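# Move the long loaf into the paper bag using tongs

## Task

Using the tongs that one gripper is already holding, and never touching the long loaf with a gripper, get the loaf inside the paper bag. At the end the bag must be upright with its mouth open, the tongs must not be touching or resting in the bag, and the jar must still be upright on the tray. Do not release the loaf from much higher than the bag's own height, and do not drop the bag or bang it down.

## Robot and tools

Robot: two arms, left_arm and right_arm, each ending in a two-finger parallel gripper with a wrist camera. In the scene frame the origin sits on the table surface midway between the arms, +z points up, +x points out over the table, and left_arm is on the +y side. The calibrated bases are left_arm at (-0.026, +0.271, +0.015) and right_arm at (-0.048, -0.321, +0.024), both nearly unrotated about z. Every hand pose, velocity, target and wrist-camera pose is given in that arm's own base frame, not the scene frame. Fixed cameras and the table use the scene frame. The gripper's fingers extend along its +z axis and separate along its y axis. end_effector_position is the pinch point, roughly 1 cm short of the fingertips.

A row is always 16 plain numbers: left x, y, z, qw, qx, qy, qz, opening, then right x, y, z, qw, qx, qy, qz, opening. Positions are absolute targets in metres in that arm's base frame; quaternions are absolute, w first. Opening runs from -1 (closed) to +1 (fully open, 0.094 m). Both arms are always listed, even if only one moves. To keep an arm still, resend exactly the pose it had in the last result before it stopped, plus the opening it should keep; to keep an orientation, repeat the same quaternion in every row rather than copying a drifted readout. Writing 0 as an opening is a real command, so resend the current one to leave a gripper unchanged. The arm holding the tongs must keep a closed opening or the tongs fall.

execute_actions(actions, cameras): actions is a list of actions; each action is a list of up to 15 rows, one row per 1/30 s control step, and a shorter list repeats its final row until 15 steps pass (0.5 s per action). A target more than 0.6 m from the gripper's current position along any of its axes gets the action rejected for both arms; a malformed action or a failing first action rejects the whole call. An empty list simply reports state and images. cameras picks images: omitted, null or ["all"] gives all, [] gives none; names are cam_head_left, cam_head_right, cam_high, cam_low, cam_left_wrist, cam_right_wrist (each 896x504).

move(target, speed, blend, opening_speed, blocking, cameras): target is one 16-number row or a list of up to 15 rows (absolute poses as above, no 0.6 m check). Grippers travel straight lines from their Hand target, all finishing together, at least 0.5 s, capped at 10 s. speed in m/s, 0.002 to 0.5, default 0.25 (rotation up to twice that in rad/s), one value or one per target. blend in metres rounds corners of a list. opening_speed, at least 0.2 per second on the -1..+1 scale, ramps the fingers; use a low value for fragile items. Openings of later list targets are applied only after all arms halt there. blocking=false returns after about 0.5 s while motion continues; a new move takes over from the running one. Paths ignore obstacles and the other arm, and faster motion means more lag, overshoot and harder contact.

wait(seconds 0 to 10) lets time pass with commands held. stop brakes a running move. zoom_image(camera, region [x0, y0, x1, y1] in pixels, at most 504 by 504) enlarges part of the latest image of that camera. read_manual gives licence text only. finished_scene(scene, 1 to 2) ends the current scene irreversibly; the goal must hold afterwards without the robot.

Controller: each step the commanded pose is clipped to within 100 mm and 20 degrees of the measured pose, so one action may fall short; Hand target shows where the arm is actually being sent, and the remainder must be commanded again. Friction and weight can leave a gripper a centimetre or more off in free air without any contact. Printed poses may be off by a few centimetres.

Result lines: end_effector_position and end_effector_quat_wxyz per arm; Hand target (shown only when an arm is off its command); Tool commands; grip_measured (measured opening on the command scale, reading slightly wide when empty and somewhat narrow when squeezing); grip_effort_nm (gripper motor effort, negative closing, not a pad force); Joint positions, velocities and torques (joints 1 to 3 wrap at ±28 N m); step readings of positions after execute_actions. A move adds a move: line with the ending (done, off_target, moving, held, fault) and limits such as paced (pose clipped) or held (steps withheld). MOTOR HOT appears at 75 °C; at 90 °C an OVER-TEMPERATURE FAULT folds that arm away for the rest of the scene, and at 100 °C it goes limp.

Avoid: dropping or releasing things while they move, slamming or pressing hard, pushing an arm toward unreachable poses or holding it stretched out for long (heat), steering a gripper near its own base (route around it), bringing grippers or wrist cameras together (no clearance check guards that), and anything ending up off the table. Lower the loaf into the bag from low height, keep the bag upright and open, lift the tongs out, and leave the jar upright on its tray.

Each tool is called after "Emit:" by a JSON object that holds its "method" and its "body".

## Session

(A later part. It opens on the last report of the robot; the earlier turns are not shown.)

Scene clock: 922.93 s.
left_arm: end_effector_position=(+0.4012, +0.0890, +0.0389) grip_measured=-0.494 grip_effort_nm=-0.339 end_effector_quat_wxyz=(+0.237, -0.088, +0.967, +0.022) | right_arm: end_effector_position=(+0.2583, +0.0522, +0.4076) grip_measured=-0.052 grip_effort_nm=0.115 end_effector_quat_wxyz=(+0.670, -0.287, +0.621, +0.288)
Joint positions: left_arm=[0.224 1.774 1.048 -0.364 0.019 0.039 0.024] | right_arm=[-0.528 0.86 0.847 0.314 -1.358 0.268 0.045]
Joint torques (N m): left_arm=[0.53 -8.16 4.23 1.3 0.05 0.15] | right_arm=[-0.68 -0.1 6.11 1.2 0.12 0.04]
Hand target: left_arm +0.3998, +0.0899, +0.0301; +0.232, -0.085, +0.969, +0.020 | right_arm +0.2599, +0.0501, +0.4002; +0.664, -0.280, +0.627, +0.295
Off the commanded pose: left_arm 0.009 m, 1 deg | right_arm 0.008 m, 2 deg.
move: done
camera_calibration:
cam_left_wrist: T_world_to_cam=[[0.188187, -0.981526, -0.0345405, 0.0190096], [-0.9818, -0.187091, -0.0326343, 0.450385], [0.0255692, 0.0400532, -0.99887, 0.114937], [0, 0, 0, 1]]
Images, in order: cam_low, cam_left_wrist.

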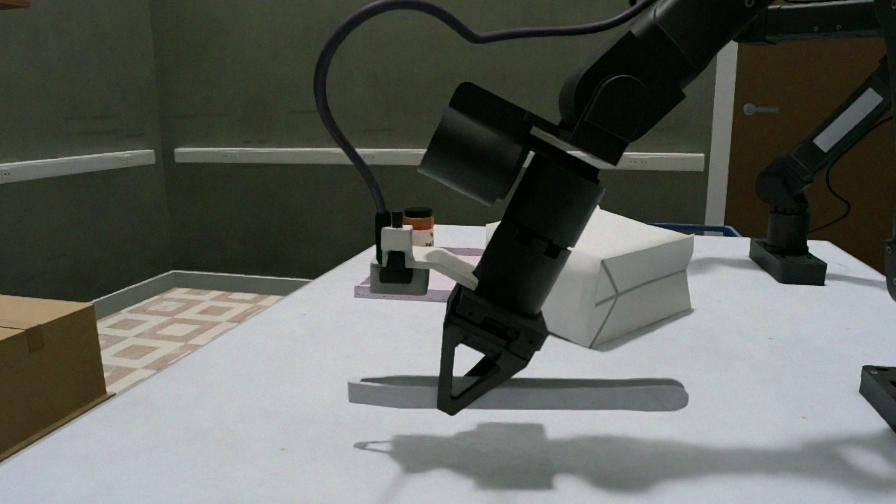

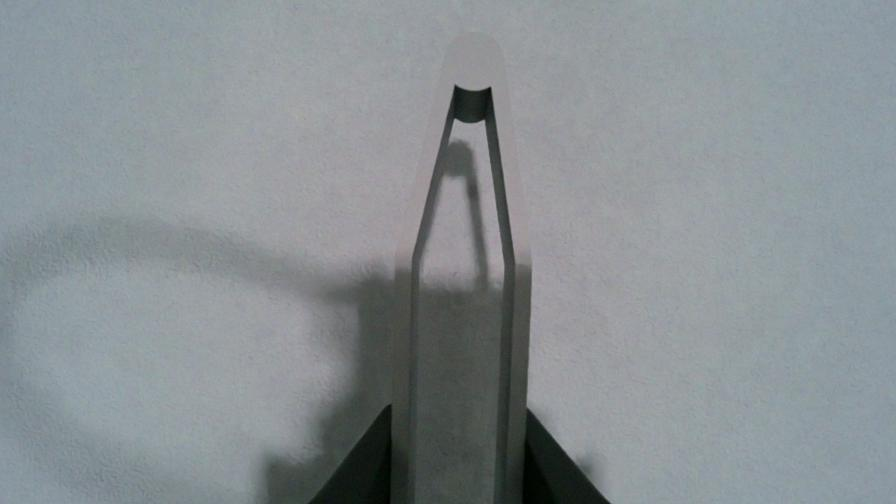

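Emit:
{"method": "move", "body": {"target": [[0.40,0.09,-0.003,0.2325,-0.0848,0.9687,0.0204,-0.5,0.26,0.05,0.40,0.6667,-0.2805,0.6300,0.2968,-0.05]], "speed": 0.05, "cameras": ["cam_low"]}}

Emit:
{"method": "zoom_image", "body": {"camera": "cam_low", "region": [320, 200, 720, 500]}}

Scene clock: 931.43 s.
left_arm: end_effector_position=(+0.4030, +0.0893, +0.0078) grip_measured=-0.494 grip_effort_nm=-0.339 end_effector_quat_wxyz=(+0.240, -0.088, +0.967, +0.022) | right_arm: end_effector_position=(+0.2583, +0.0522, +0.4076) grip_measured=-0.052 grip_effort_nm=0.120 end_effector_quat_wxyz=(+0.670, -0.287, +0.621, +0.288)
Joint positions: left_arm=[0.224 1.842 0.988 -0.231 0.019 0.039 0.024] | right_arm=[-0.528 0.86 0.847 0.314 -1.358 0.268 0.045]
Joint torques (N m): left_arm=[0.58 -8.1 3.85 1.26 0.06 0.11] | right_arm=[-0.68 -0.12 6.11 1.19 0.12 0.04]
Hand target: left_arm +0.3998, +0.0899, -0.0027; +0.232, -0.085, +0.969, +0.020 | right_arm +0.2599, +0.0501, +0.4002; +0.664, -0.280, +0.627, +0.295
Off the commanded pose: left_arm 0.011 m, 1 deg | right_arm 0.008 m, 2 deg.
move: off_target (left_arm)
Images, in order: cam_low.

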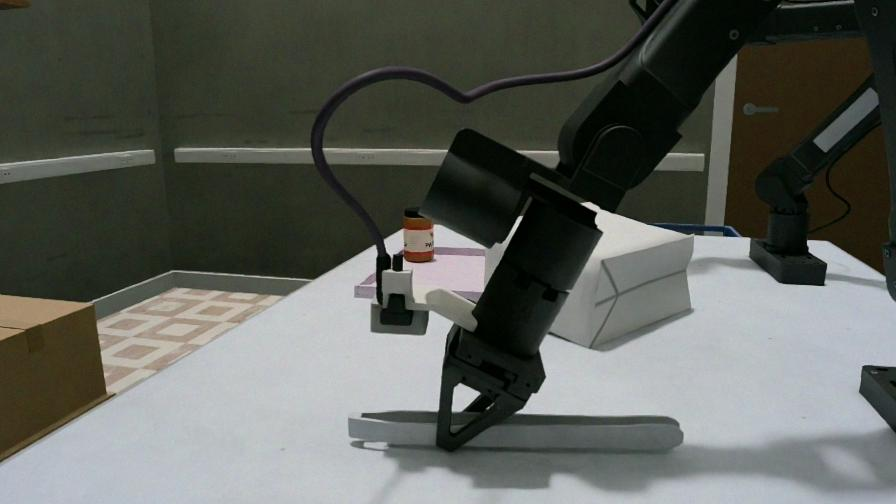

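Scaled by 1.260.

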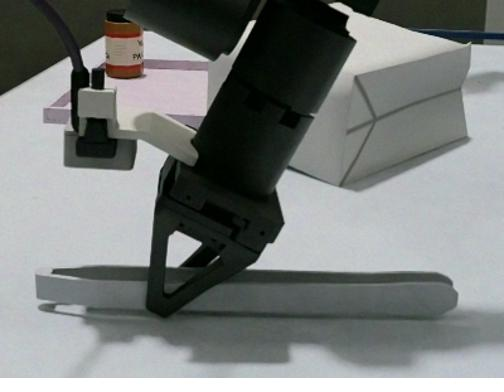

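Emit:
{"method": "move", "body": {"target": [[0.40,0.09,-0.010,0.2325,-0.0848,0.9687,0.0204,-0.5,0.26,0.05,0.40,0.6667,-0.2805,0.6300,0.2968,-0.05]], "speed": 0.03, "cameras": []}}

Emit:
{"method": "move", "body": {"target": [[0.40,0.09,-0.010,0.2325,-0.0848,0.9687,0.0204,0.3,0.26,0.05,0.40,0.6667,-0.2805,0.6300,0.2968,-0.05]], "speed": 0.03, "opening_speed": 0.3, "cameras": ["cam_low","cam_left_wrist"]}}

Scene clock: 941.53 s.
Off the commanded pose: left_arm 0.016 m, 2 deg | right_arm 0.008 m, 2 deg.
move: off_target (left_arm)

Scene clock: 944.40 s.
left_arm: end_effector_position=(+0.4062, +0.0901, +0.0053) grip_measured=+0.298 grip_effort_nm=0.085 end_effector_quat_wxyz=(+0.247, -0.087, +0.965, +0.023) | right_arm: end_effector_position=(+0.2583, +0.0522, +0.4076) grip_measured=-0.052 grip_effort_nm=0.115 end_effector_quat_wxyz=(+0.670, -0.287, +0.621, +0.288)
Joint positions: left_arm=[0.224 1.852 0.98 -0.198 0.02 0.039 0.061] | right_arm=[-0.528 0.86 0.847 0.314 -1.358 0.268 0.045]
Joint torques (N m): left_arm=[0.5 -7.62 3.73 1.23 0.06 0.13] | right_arm=[-0.68 -0.1 6.11 1.2 0.12 0.04]
Hand target: left_arm +0.3996, +0.0898, -0.0094; +0.232, -0.085, +0.969, +0.020 | right_arm +0.2599, +0.0501, +0.4002; +0.664, -0.279, +0.627, +0.295
Off the commanded pose: left_arm 0.017 m, 2 deg | right_arm 0.008 m, 2 deg.
move: off_target (left_arm)
camera_calibration:
cam_left_wrist: T_world_to_cam=[[0.188071, -0.981545, -0.0346101, 0.0180307], [-0.981086, -0.186106, -0.0532396, 0.454145], [0.0458159, 0.0439684, -0.997982, 0.0726263], [0, 0, 0, 1]]
Images, in order: cam_low, cam_left_wrist.

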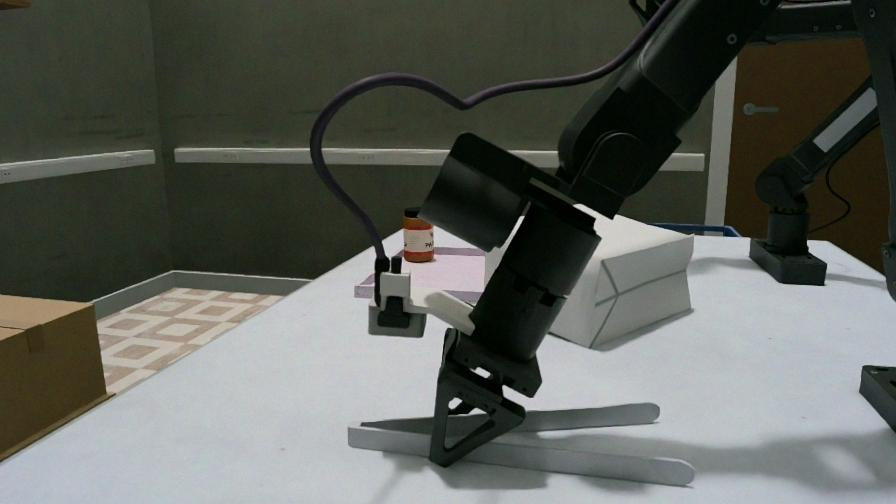

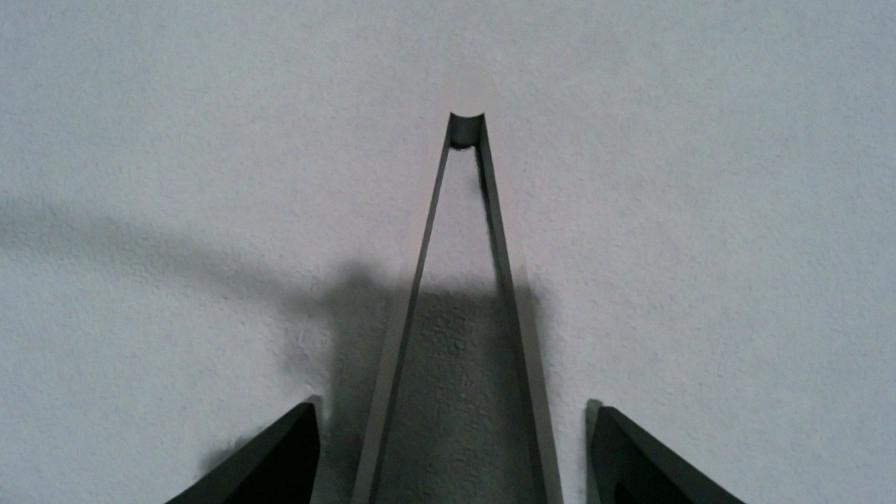

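Emit:
{"method": "move", "body": {"target": [[0.395,0.09,0.16,0.2325,-0.0848,0.9687,0.0204,0.5,0.26,0.05,0.40,0.6667,-0.2805,0.6300,0.2968,-0.05],[0.24,0.29,0.41,0.6409,-0.2988,0.6409,0.2988,1.0,0.26,0.05,0.40,0.6667,-0.2805,0.6300,0.2968,-0.05]], "speed": [0.08,0.2]}}

Emit:
{"method": "zoom_image", "body": {"camera": "cam_head_right", "region": [360, 260, 560, 420]}}

Emit:
{"method": "zoom_image", "body": {"camera": "cam_high", "region": [350, 190, 550, 370]}}

Emit:
{"method": "zoom_image", "body": {"camera": "cam_low", "region": [440, 170, 740, 400]}}

Scene clock: 959.17 s.
left_arm: end_effector_position=(+0.2417, +0.2909, +0.4128) grip_measured=+0.998 grip_effort_nm=0.085 end_effector_quat_wxyz=(+0.638, -0.296, +0.644, +0.302) | right_arm: end_effector_position=(+0.2583, +0.0522, +0.4076) grip_measured=-0.052 grip_effort_nm=0.120 end_effector_quat_wxyz=(+0.670, -0.287, +0.621, +0.288)
Joint positions: left_arm=[0.876 1.041 1.071 -0.034 0.003 0.011 0.094] | right_arm=[-0.528 0.86 0.847 0.314 -1.358 0.268 0.045]
Joint torques (N m): left_arm=[0.54 -3.97 4.89 1.92 0.06 -0.05] | right_arm=[-0.66 -0.1 6.11 1.2 0.12 0.04]
Heat: left arm: 39 °C; right arm: 45 °C.
Hand target: left_arm +0.2400, +0.2901, +0.4099; +0.641, -0.299, +0.641, +0.299 | right_arm +0.2599, +0.0501, +0.4002; +0.664, -0.279, +0.627, +0.295
Off the commanded pose: left_arm 0.003 m, 1 deg | right_arm 0.008 m, 2 deg.
move: done
camera_calibration:
cam_left_wrist: T_world_to_cam=[[0.7875, -0.616022, -0.0189776, 0.00248831], [-0.282383, -0.333275, -0.899549, 0.575085], [0.547817, 0.713754, -0.436408, -0.0700313], [0, 0, 0, 1]]
cam_right_wrist: T_world_to_cam=[[0.738599, -0.672744, 0.0434437, -0.171994], [-0.217866, -0.299185, -0.92899, 0.490389], [0.63797, 0.676686, -0.367546, 0.0376242], [0, 0, 0, 1]]

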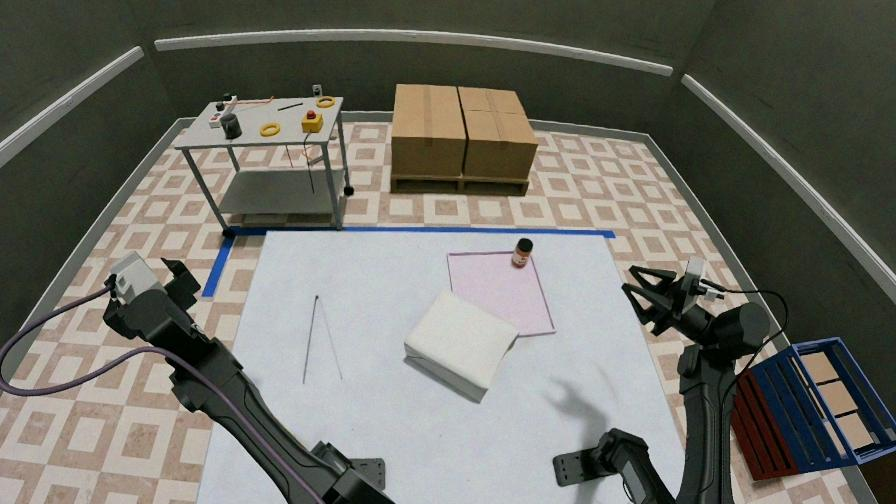

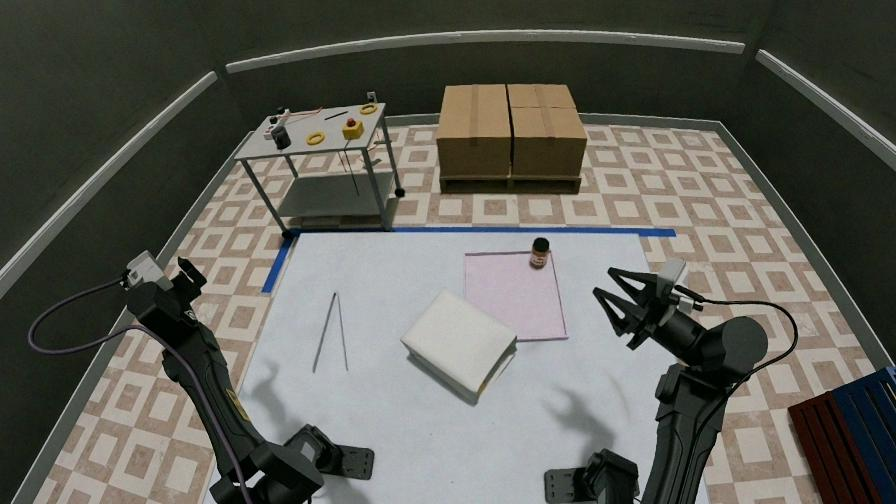

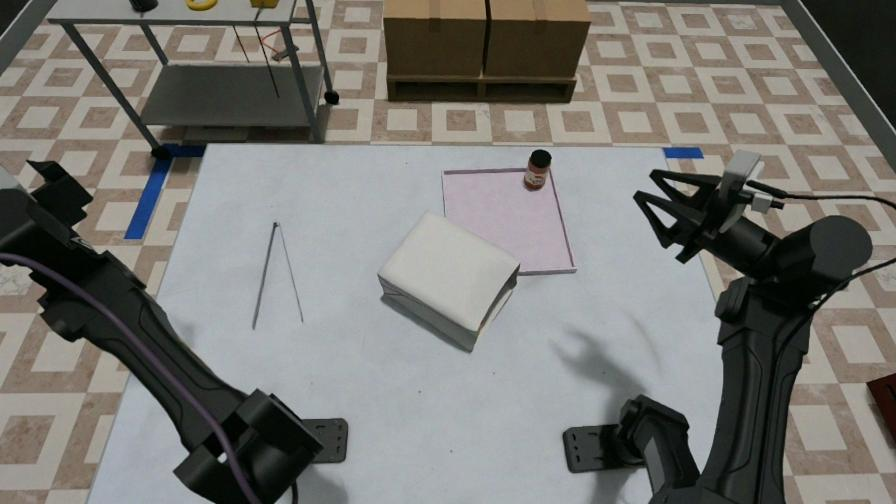

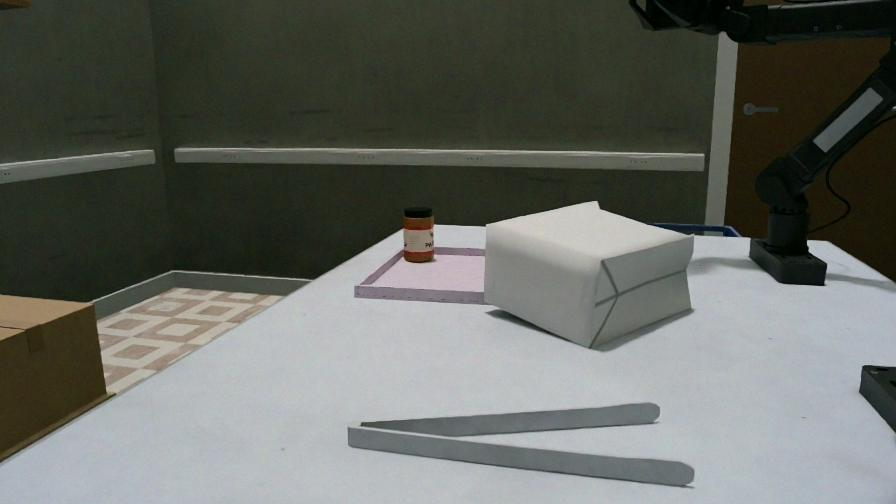

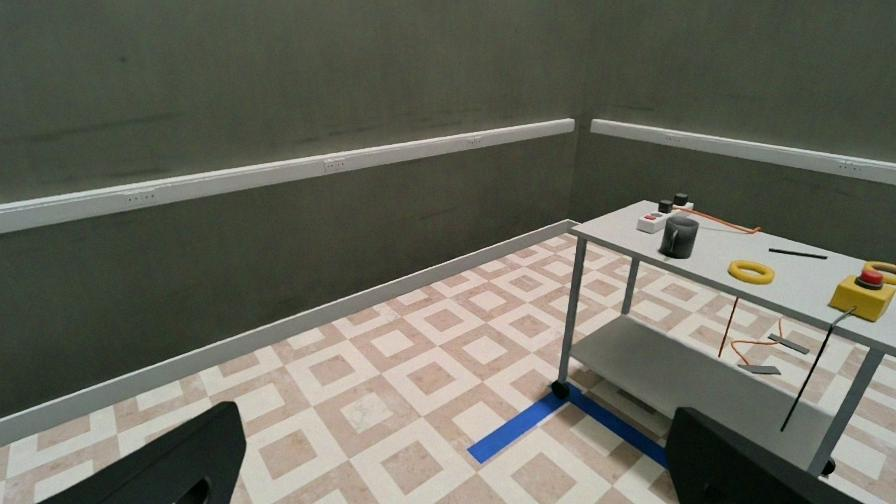

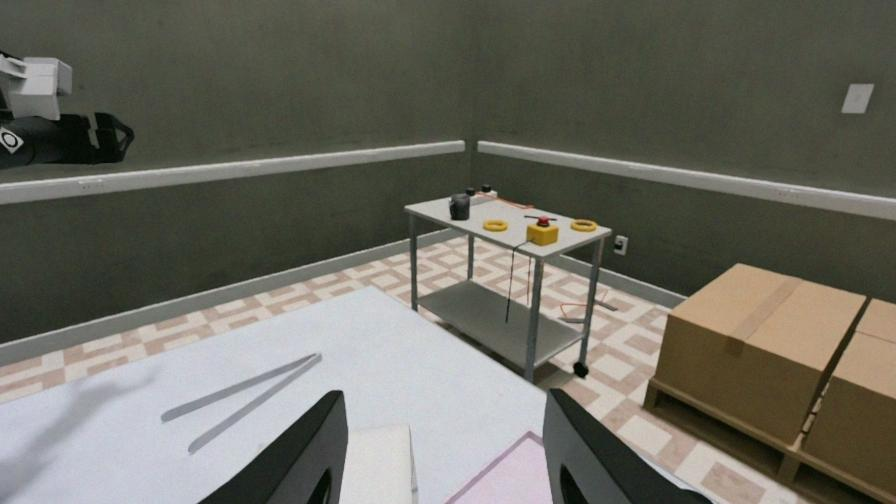

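Scaled by 2.520.

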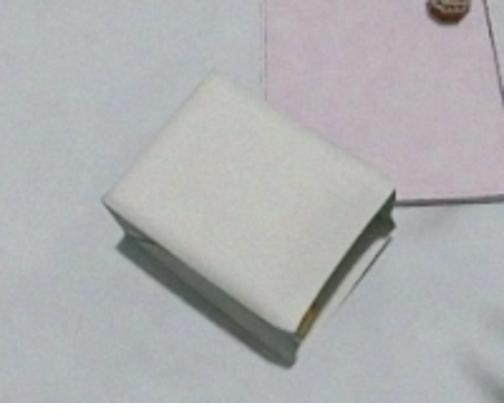

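Scaled by 2.520.

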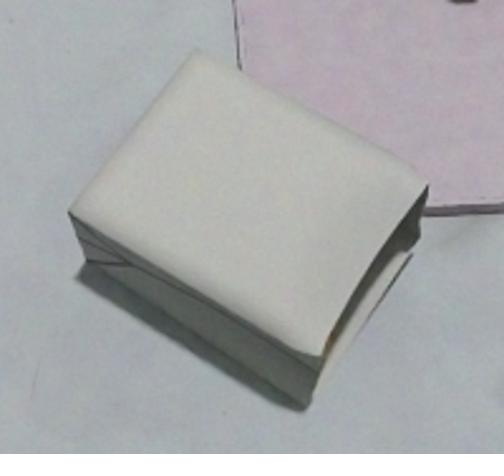

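Scaled by 1.680.

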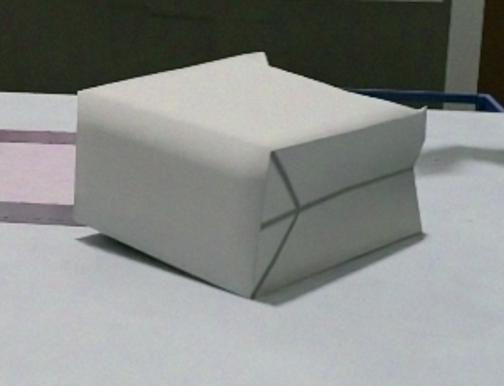

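Emit:
{"method": "move", "body": {"target": [[0.24,0.29,0.41,0.6409,-0.2988,0.6409,0.2988,1.0,0.27,0.15,0.30,0.6667,-0.2805,0.6300,0.2968,-0.36],[0.24,0.29,0.41,0.6409,-0.2988,0.6409,0.2988,1.0,0.255,0.145,0.25,0.0739,0.0739,0.7032,0.7032,-0.36]], "speed": [0.12,0.12]}}

Scene clock: 1113.13 s.
left_arm: end_effector_position=(+0.2418, +0.2908, +0.4132) grip_measured=+0.998 grip_effort_nm=0.085 end_effector_quat_wxyz=(+0.639, -0.296, +0.643, +0.302) | right_arm: end_effector_position=(+0.2560, +0.1464, +0.2572) grip_measured=-0.357 grip_effort_nm=-0.134 end_effector_quat_wxyz=(+0.083, +0.068, +0.708, +0.698)
Joint positions: left_arm=[0.876 1.041 1.071 -0.033 0.003 0.01 0.094] | right_arm=[-0.131 1.162 0.554 0.457 -1.487 1.396 0.03]
Joint torques (N m): left_arm=[0.38 -4.12 4.89 1.86 0.09 -0.07] | right_arm=[-0.81 -1.85 6.31 1.33 -0.24 -0.04]
Hand target: left_arm +0.2400, +0.2901, +0.4099; +0.641, -0.299, +0.641, +0.299 | right_arm +0.2548, +0.1450, +0.2501; +0.073, +0.073, +0.708, +0.699
Off the commanded pose: left_arm 0.004 m, 1 deg | right_arm 0.007 m, 2 deg.
move: done
camera_calibration:
cam_left_wrist: T_world_to_cam=[[0.787061, -0.616608, -0.0181661, 0.002301], [-0.281229, -0.332449, -0.900216, 0.575183], [0.549041, 0.713633, -0.435065, -0.0706777], [0, 0, 0, 1]]
cam_right_wrist: T_world_to_cam=[[0.0358246, -0.0251511, -0.999042, 0.252863], [-0.973952, -0.224858, -0.029264, 0.329599], [-0.223906, 0.974067, -0.0325514, 0.0109984], [0, 0, 0, 1]]

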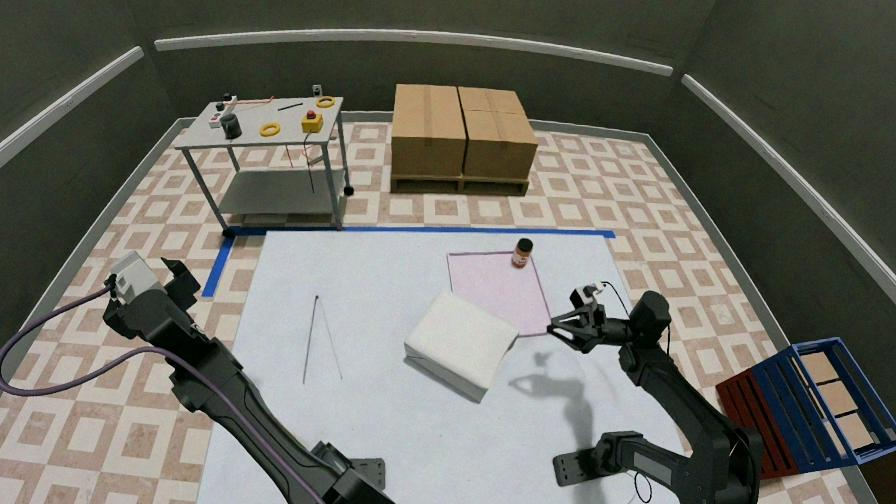

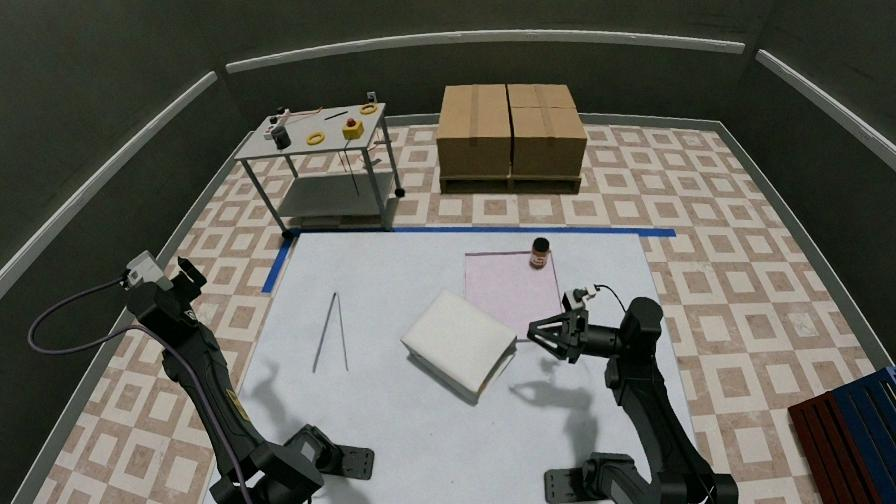

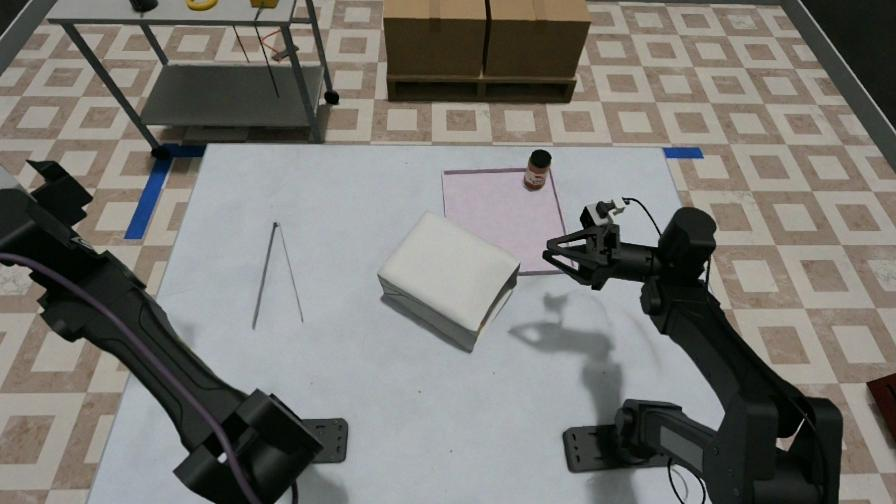

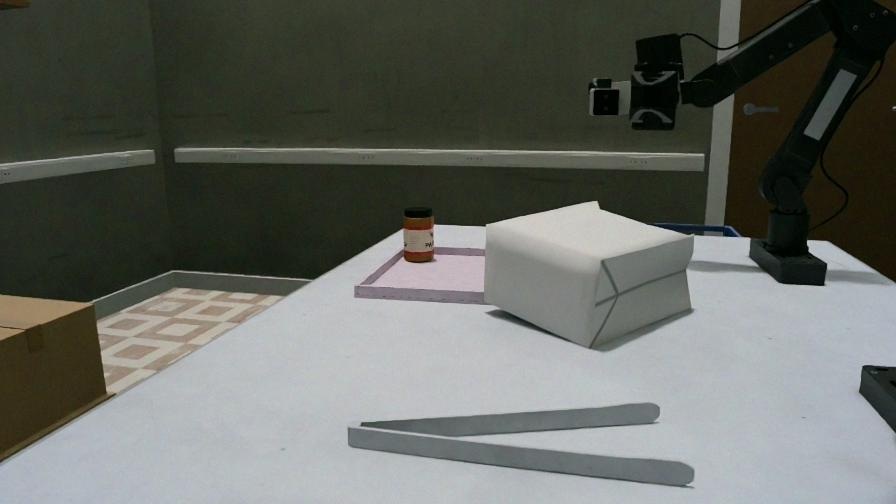

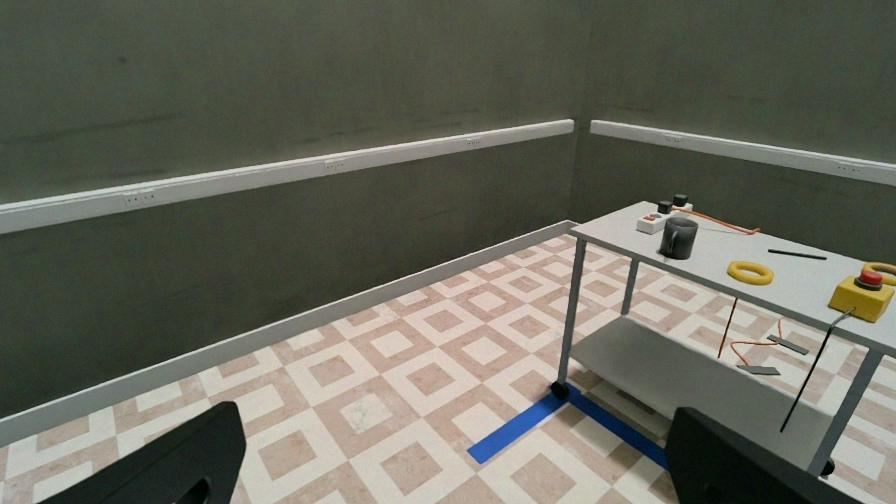

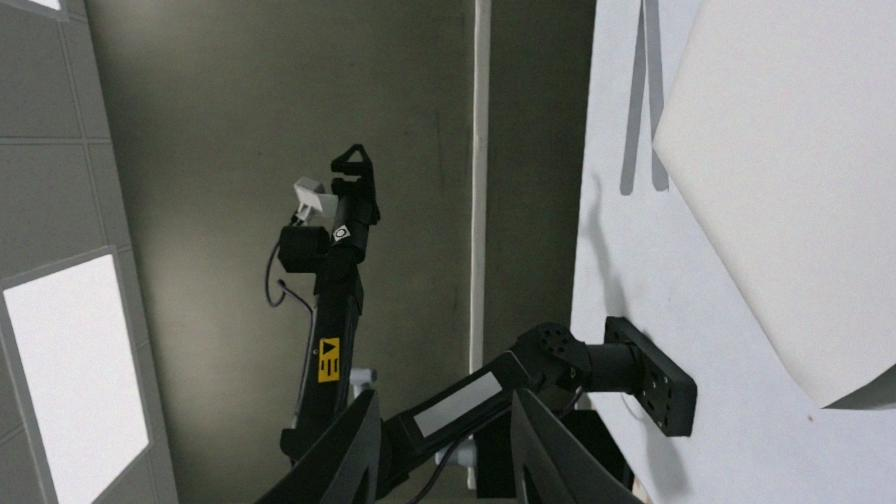

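Emit:
{"method": "move", "body": {"target": [[0.24,0.29,0.41,0.6409,-0.2988,0.6409,0.2988,1.0,0.252,0.138,0.10,0.0739,0.0739,0.7032,0.7032,-0.45]], "speed": 0.1, "cameras": ["cam_high","cam_low","cam_right_wrist","cam_head_right"]}}

Emit:
{"method": "zoom_image", "body": {"camera": "cam_head_right", "region": [400, 260, 640, 440]}}

Emit:
{"method": "zoom_image", "body": {"camera": "cam_high", "region": [400, 190, 640, 370]}}

Emit:
{"method": "zoom_image", "body": {"camera": "cam_low", "region": [440, 120, 780, 360]}}

Scene clock: 1124.67 s.
left_arm: end_effector_position=(+0.2418, +0.2908, +0.4133) grip_measured=+0.998 grip_effort_nm=0.085 end_effector_quat_wxyz=(+0.639, -0.296, +0.643, +0.302) | right_arm: end_effector_position=(+0.2571, +0.1387, +0.1038) grip_measured=-0.447 grip_effort_nm=-0.139 end_effector_quat_wxyz=(+0.082, +0.066, +0.713, +0.694)
Joint positions: left_arm=[0.876 1.041 1.071 -0.033 0.003 0.01 0.094] | right_arm=[-0.165 1.765 0.321 0.939 -1.52 1.042 0.026]
Joint torques (N m): left_arm=[0.36 -4.01 4.94 1.86 0.07 -0.1] | right_arm=[-0.85 -4.07 2.86 1.27 -0.54 -0.02]
Hand target: left_arm +0.2400, +0.2901, +0.4100; +0.641, -0.299, +0.641, +0.299 | right_arm +0.2520, +0.1378, +0.1002; +0.070, +0.071, +0.709, +0.698
Off the commanded pose: left_arm 0.004 m, 1 deg | right_arm 0.006 m, 2 deg.
move: done
camera_calibration:
cam_right_wrist: T_world_to_cam=[[0.034968, -0.0369834, -0.998704, 0.101183], [-0.973013, -0.229328, -0.0255761, 0.32442], [-0.228085, 0.972646, -0.0440044, 0.0162609], [0, 0, 0, 1]]
Images, in order: cam_head_right, cam_high, cam_low, cam_right_wrist.

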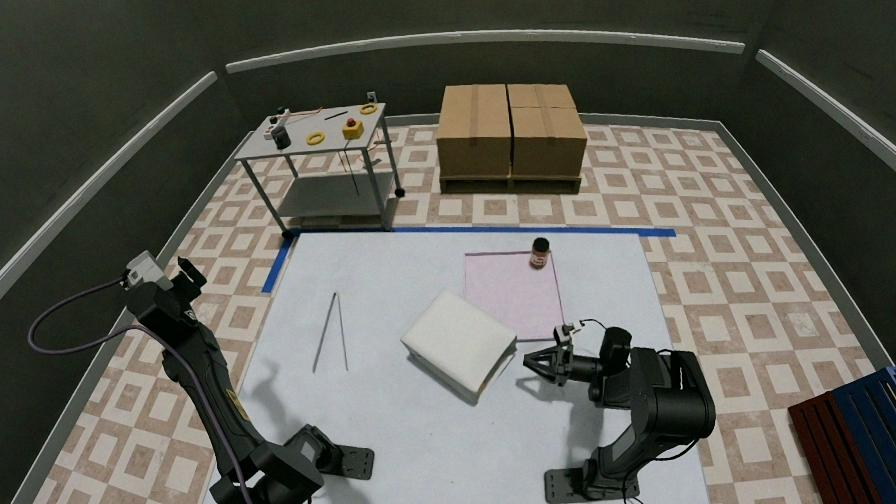

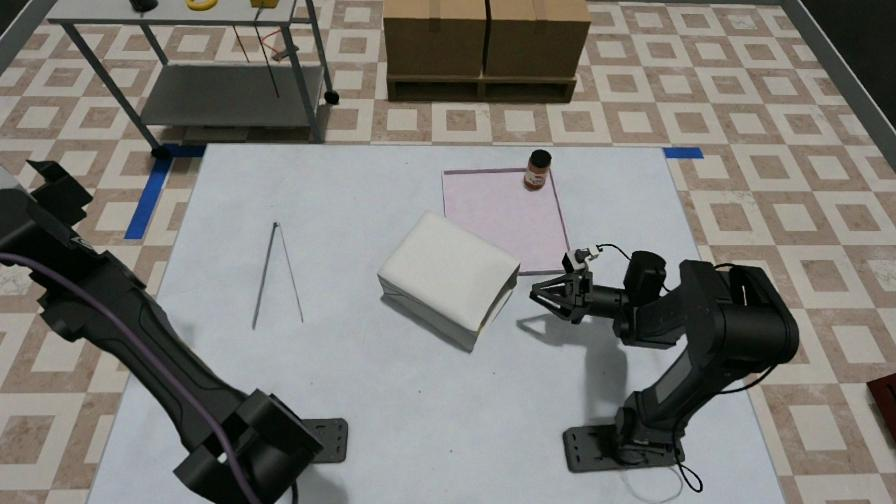

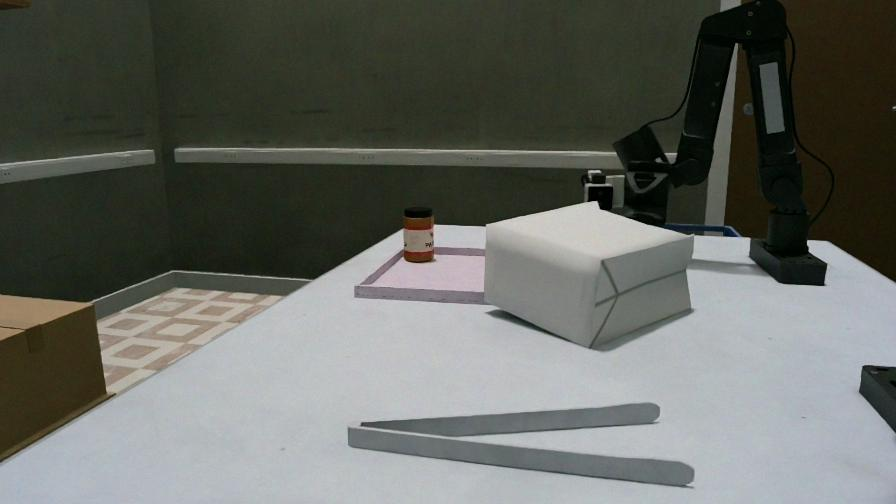

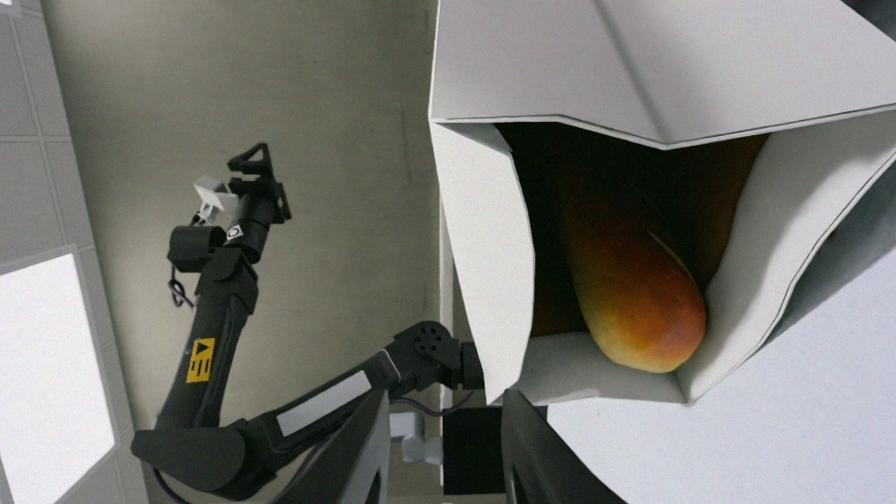

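Scaled by 2.100.

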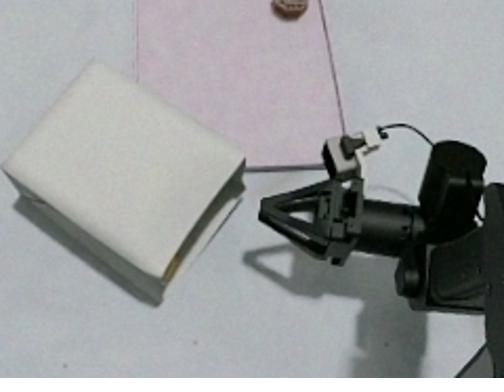

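Scaled by 2.100.

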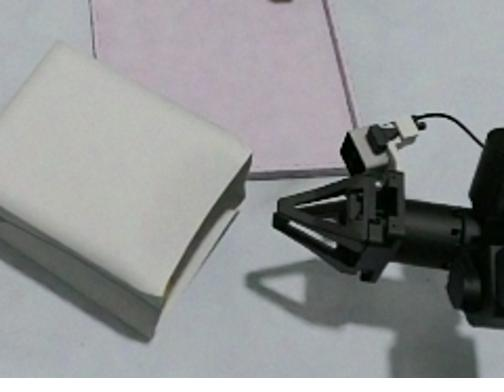

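Scaled by 1.482.

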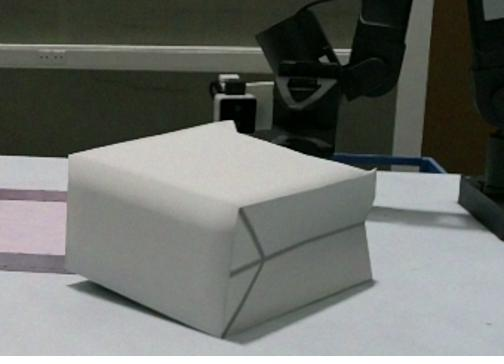

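Emit:
{"method": "move", "body": {"target": [[0.24,0.29,0.41,0.6409,-0.2988,0.6409,0.2988,1.0,0.276,0.142,0.078,0.0739,0.0739,0.7032,0.7032,-0.55]], "speed": 0.05, "cameras": ["cam_high","cam_low","cam_right_wrist","cam_head_right"]}}

Emit:
{"method": "zoom_image", "body": {"camera": "cam_high", "region": [400, 190, 640, 370]}}

Scene clock: 1191.43 s.
left_arm: end_effector_position=(+0.2418, +0.2908, +0.4133) grip_measured=+0.998 grip_effort_nm=0.090 end_effector_quat_wxyz=(+0.639, -0.296, +0.643, +0.302) | right_arm: end_effector_position=(+0.2771, +0.1397, +0.0835) grip_measured=-0.547 grip_effort_nm=-0.129 end_effector_quat_wxyz=(+0.077, +0.066, +0.712, +0.695)
Joint positions: left_arm=[0.876 1.041 1.071 -0.033 0.003 0.01 0.094] | right_arm=[-0.148 1.989 0.382 1.235 -1.512 1.182 0.021]
Joint torques (N m): left_arm=[0.62 -3.84 4.92 1.84 0.06 -0.07] | right_arm=[0.72 -5.05 2.76 1.32 -0.2 0.01]
Hand target: left_arm +0.2400, +0.2901, +0.4100; +0.641, -0.299, +0.641, +0.299 | right_arm +0.2758, +0.1418, +0.0781; +0.069, +0.071, +0.712, +0.695
Off the commanded pose: left_arm 0.004 m, 1 deg | right_arm 0.006 m, 2 deg.
move: done
camera_calibration:
cam_right_wrist: T_world_to_cam=[[0.028835, -0.0320353, -0.999071, 0.0812498], [-0.971523, -0.23606, -0.0204706, 0.343736], [-0.235185, 0.97121, -0.0379298, 0.0206544], [0, 0, 0, 1]]
Images, in order: cam_head_right, cam_high, cam_low, cam_right_wrist.

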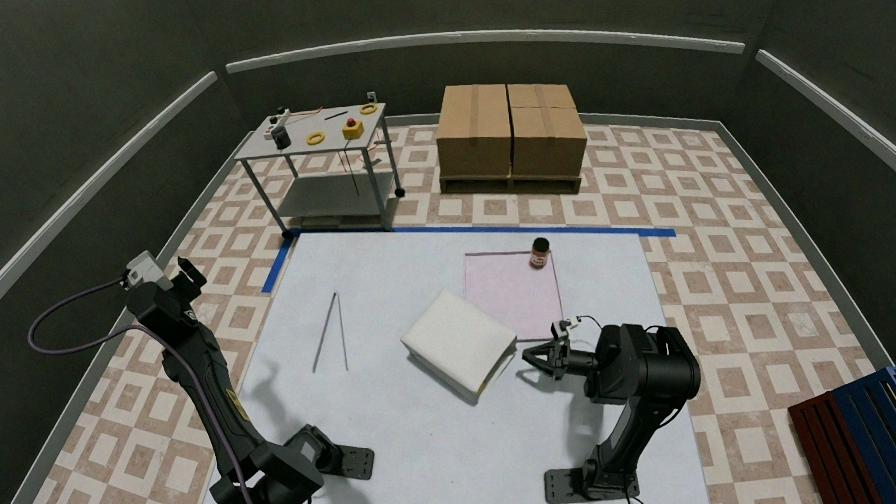

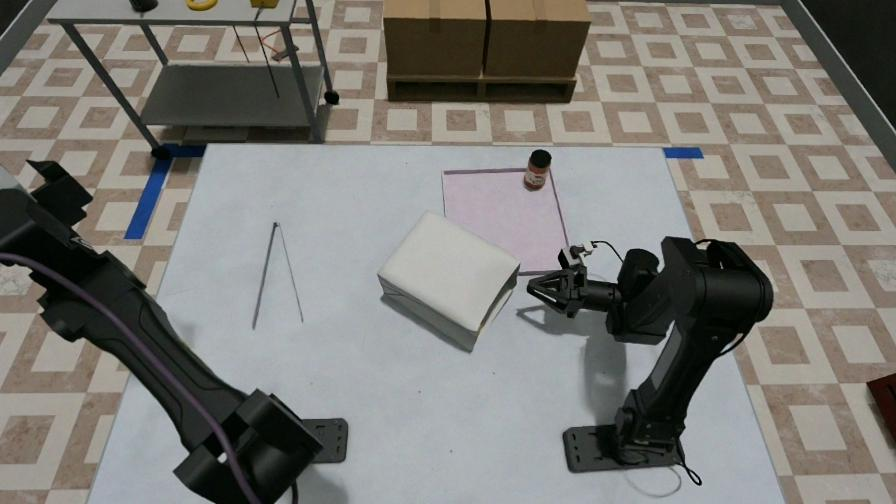

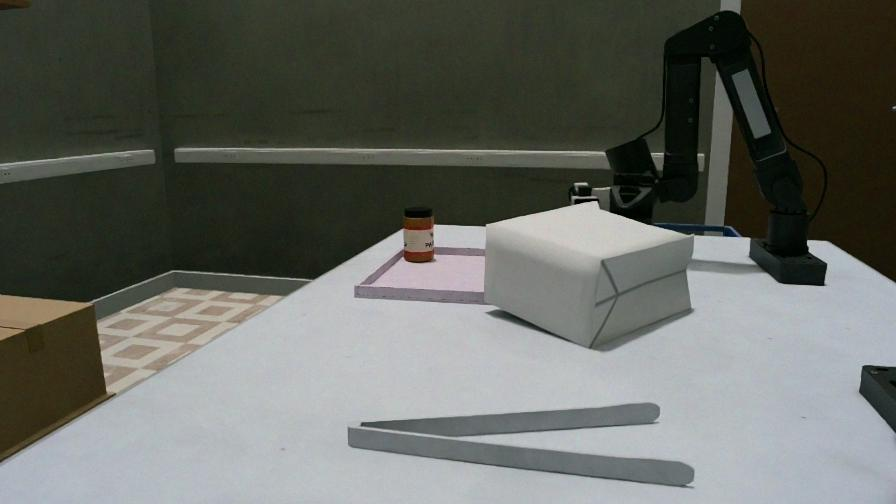

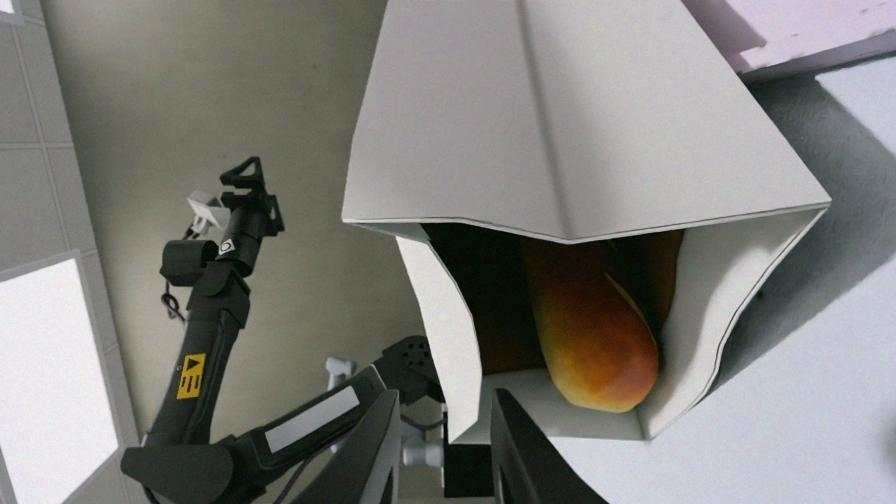

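Scaled by 2.100.

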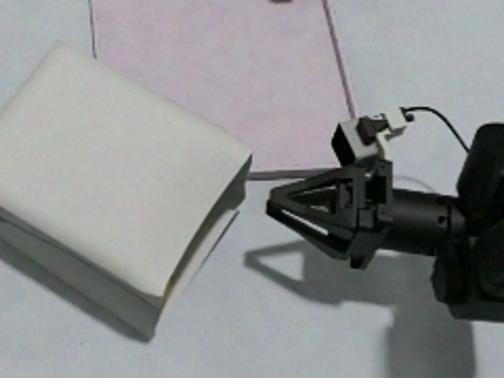

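Emit:
{"method": "move", "body": {"target": [[0.24,0.29,0.41,0.6409,-0.2988,0.6409,0.2988,1.0,0.2905,0.161,0.0745,0.0739,0.0739,0.7032,0.7032,-0.7]], "speed": 0.04, "cameras": ["cam_right_wrist","cam_high"]}}

Emit:
{"method": "zoom_image", "body": {"camera": "cam_high", "region": [450, 220, 600, 340]}}

Scene clock: 1216.33 s.
left_arm: end_effector_position=(+0.2419, +0.2908, +0.4133) grip_measured=+0.998 grip_effort_nm=0.085 end_effector_quat_wxyz=(+0.639, -0.296, +0.643, +0.302) | right_arm: end_effector_position=(+0.2880, +0.1593, +0.0792) grip_measured=-0.697 grip_effort_nm=-0.129 end_effector_quat_wxyz=(+0.073, +0.070, +0.710, +0.696)
Joint positions: left_arm=[0.876 1.041 1.071 -0.033 0.004 0.01 0.094] | right_arm=[-0.064 2.122 0.409 1.573 -1.431 1.427 0.014]
Joint torques (N m): left_arm=[0.38 -4.03 4.72 1.9 0.06 -0.06] | right_arm=[0.62 -5.59 3.23 1.41 -0.01 -0.03]
Hand target: left_arm +0.2401, +0.2901, +0.4100; +0.641, -0.299, +0.641, +0.299 | right_arm +0.2904, +0.1609, +0.0746; +0.072, +0.073, +0.711, +0.696
Off the commanded pose: left_arm 0.004 m, 1 deg | right_arm 0.006 m, 1 deg.
joint sent to its limit (right arm) — joint 4 (wrist pitch), upper limit. The joint targets still meet the commanded pose.
move: done
camera_calibration:
cam_right_wrist: T_world_to_cam=[[0.0175987, -0.0279501, -0.999454, 0.079871], [-0.971926, -0.235051, -0.0105407, 0.358055], [-0.234628, 0.971581, -0.031302, 0.00319619], [0, 0, 0, 1]]
Images, in order: cam_high, cam_right_wrist.

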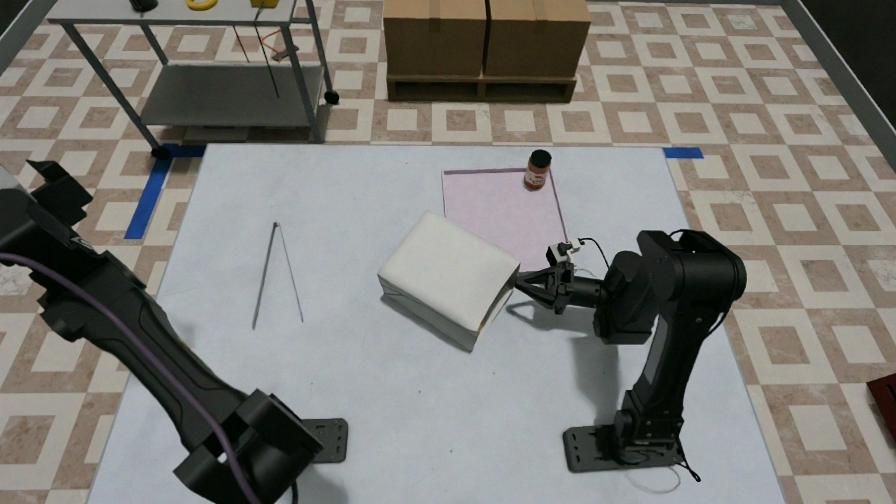

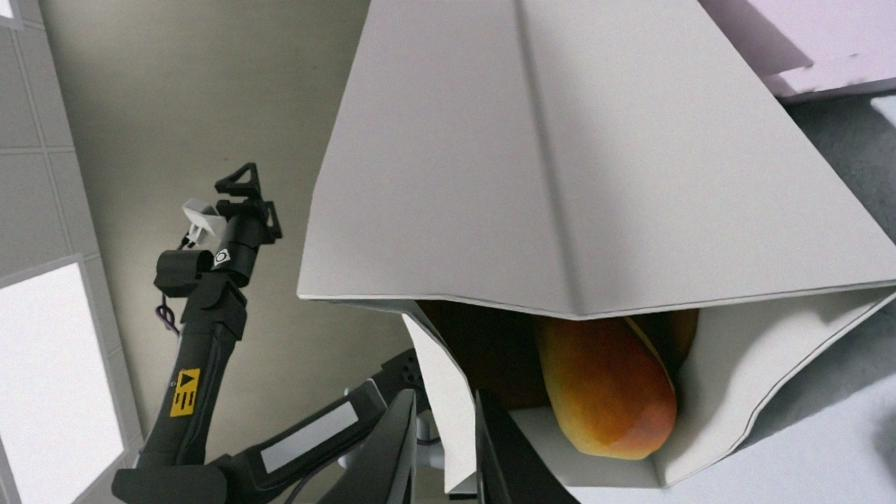

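Scaled by 3.360.

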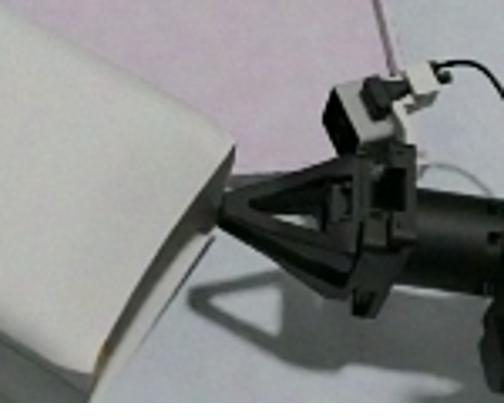

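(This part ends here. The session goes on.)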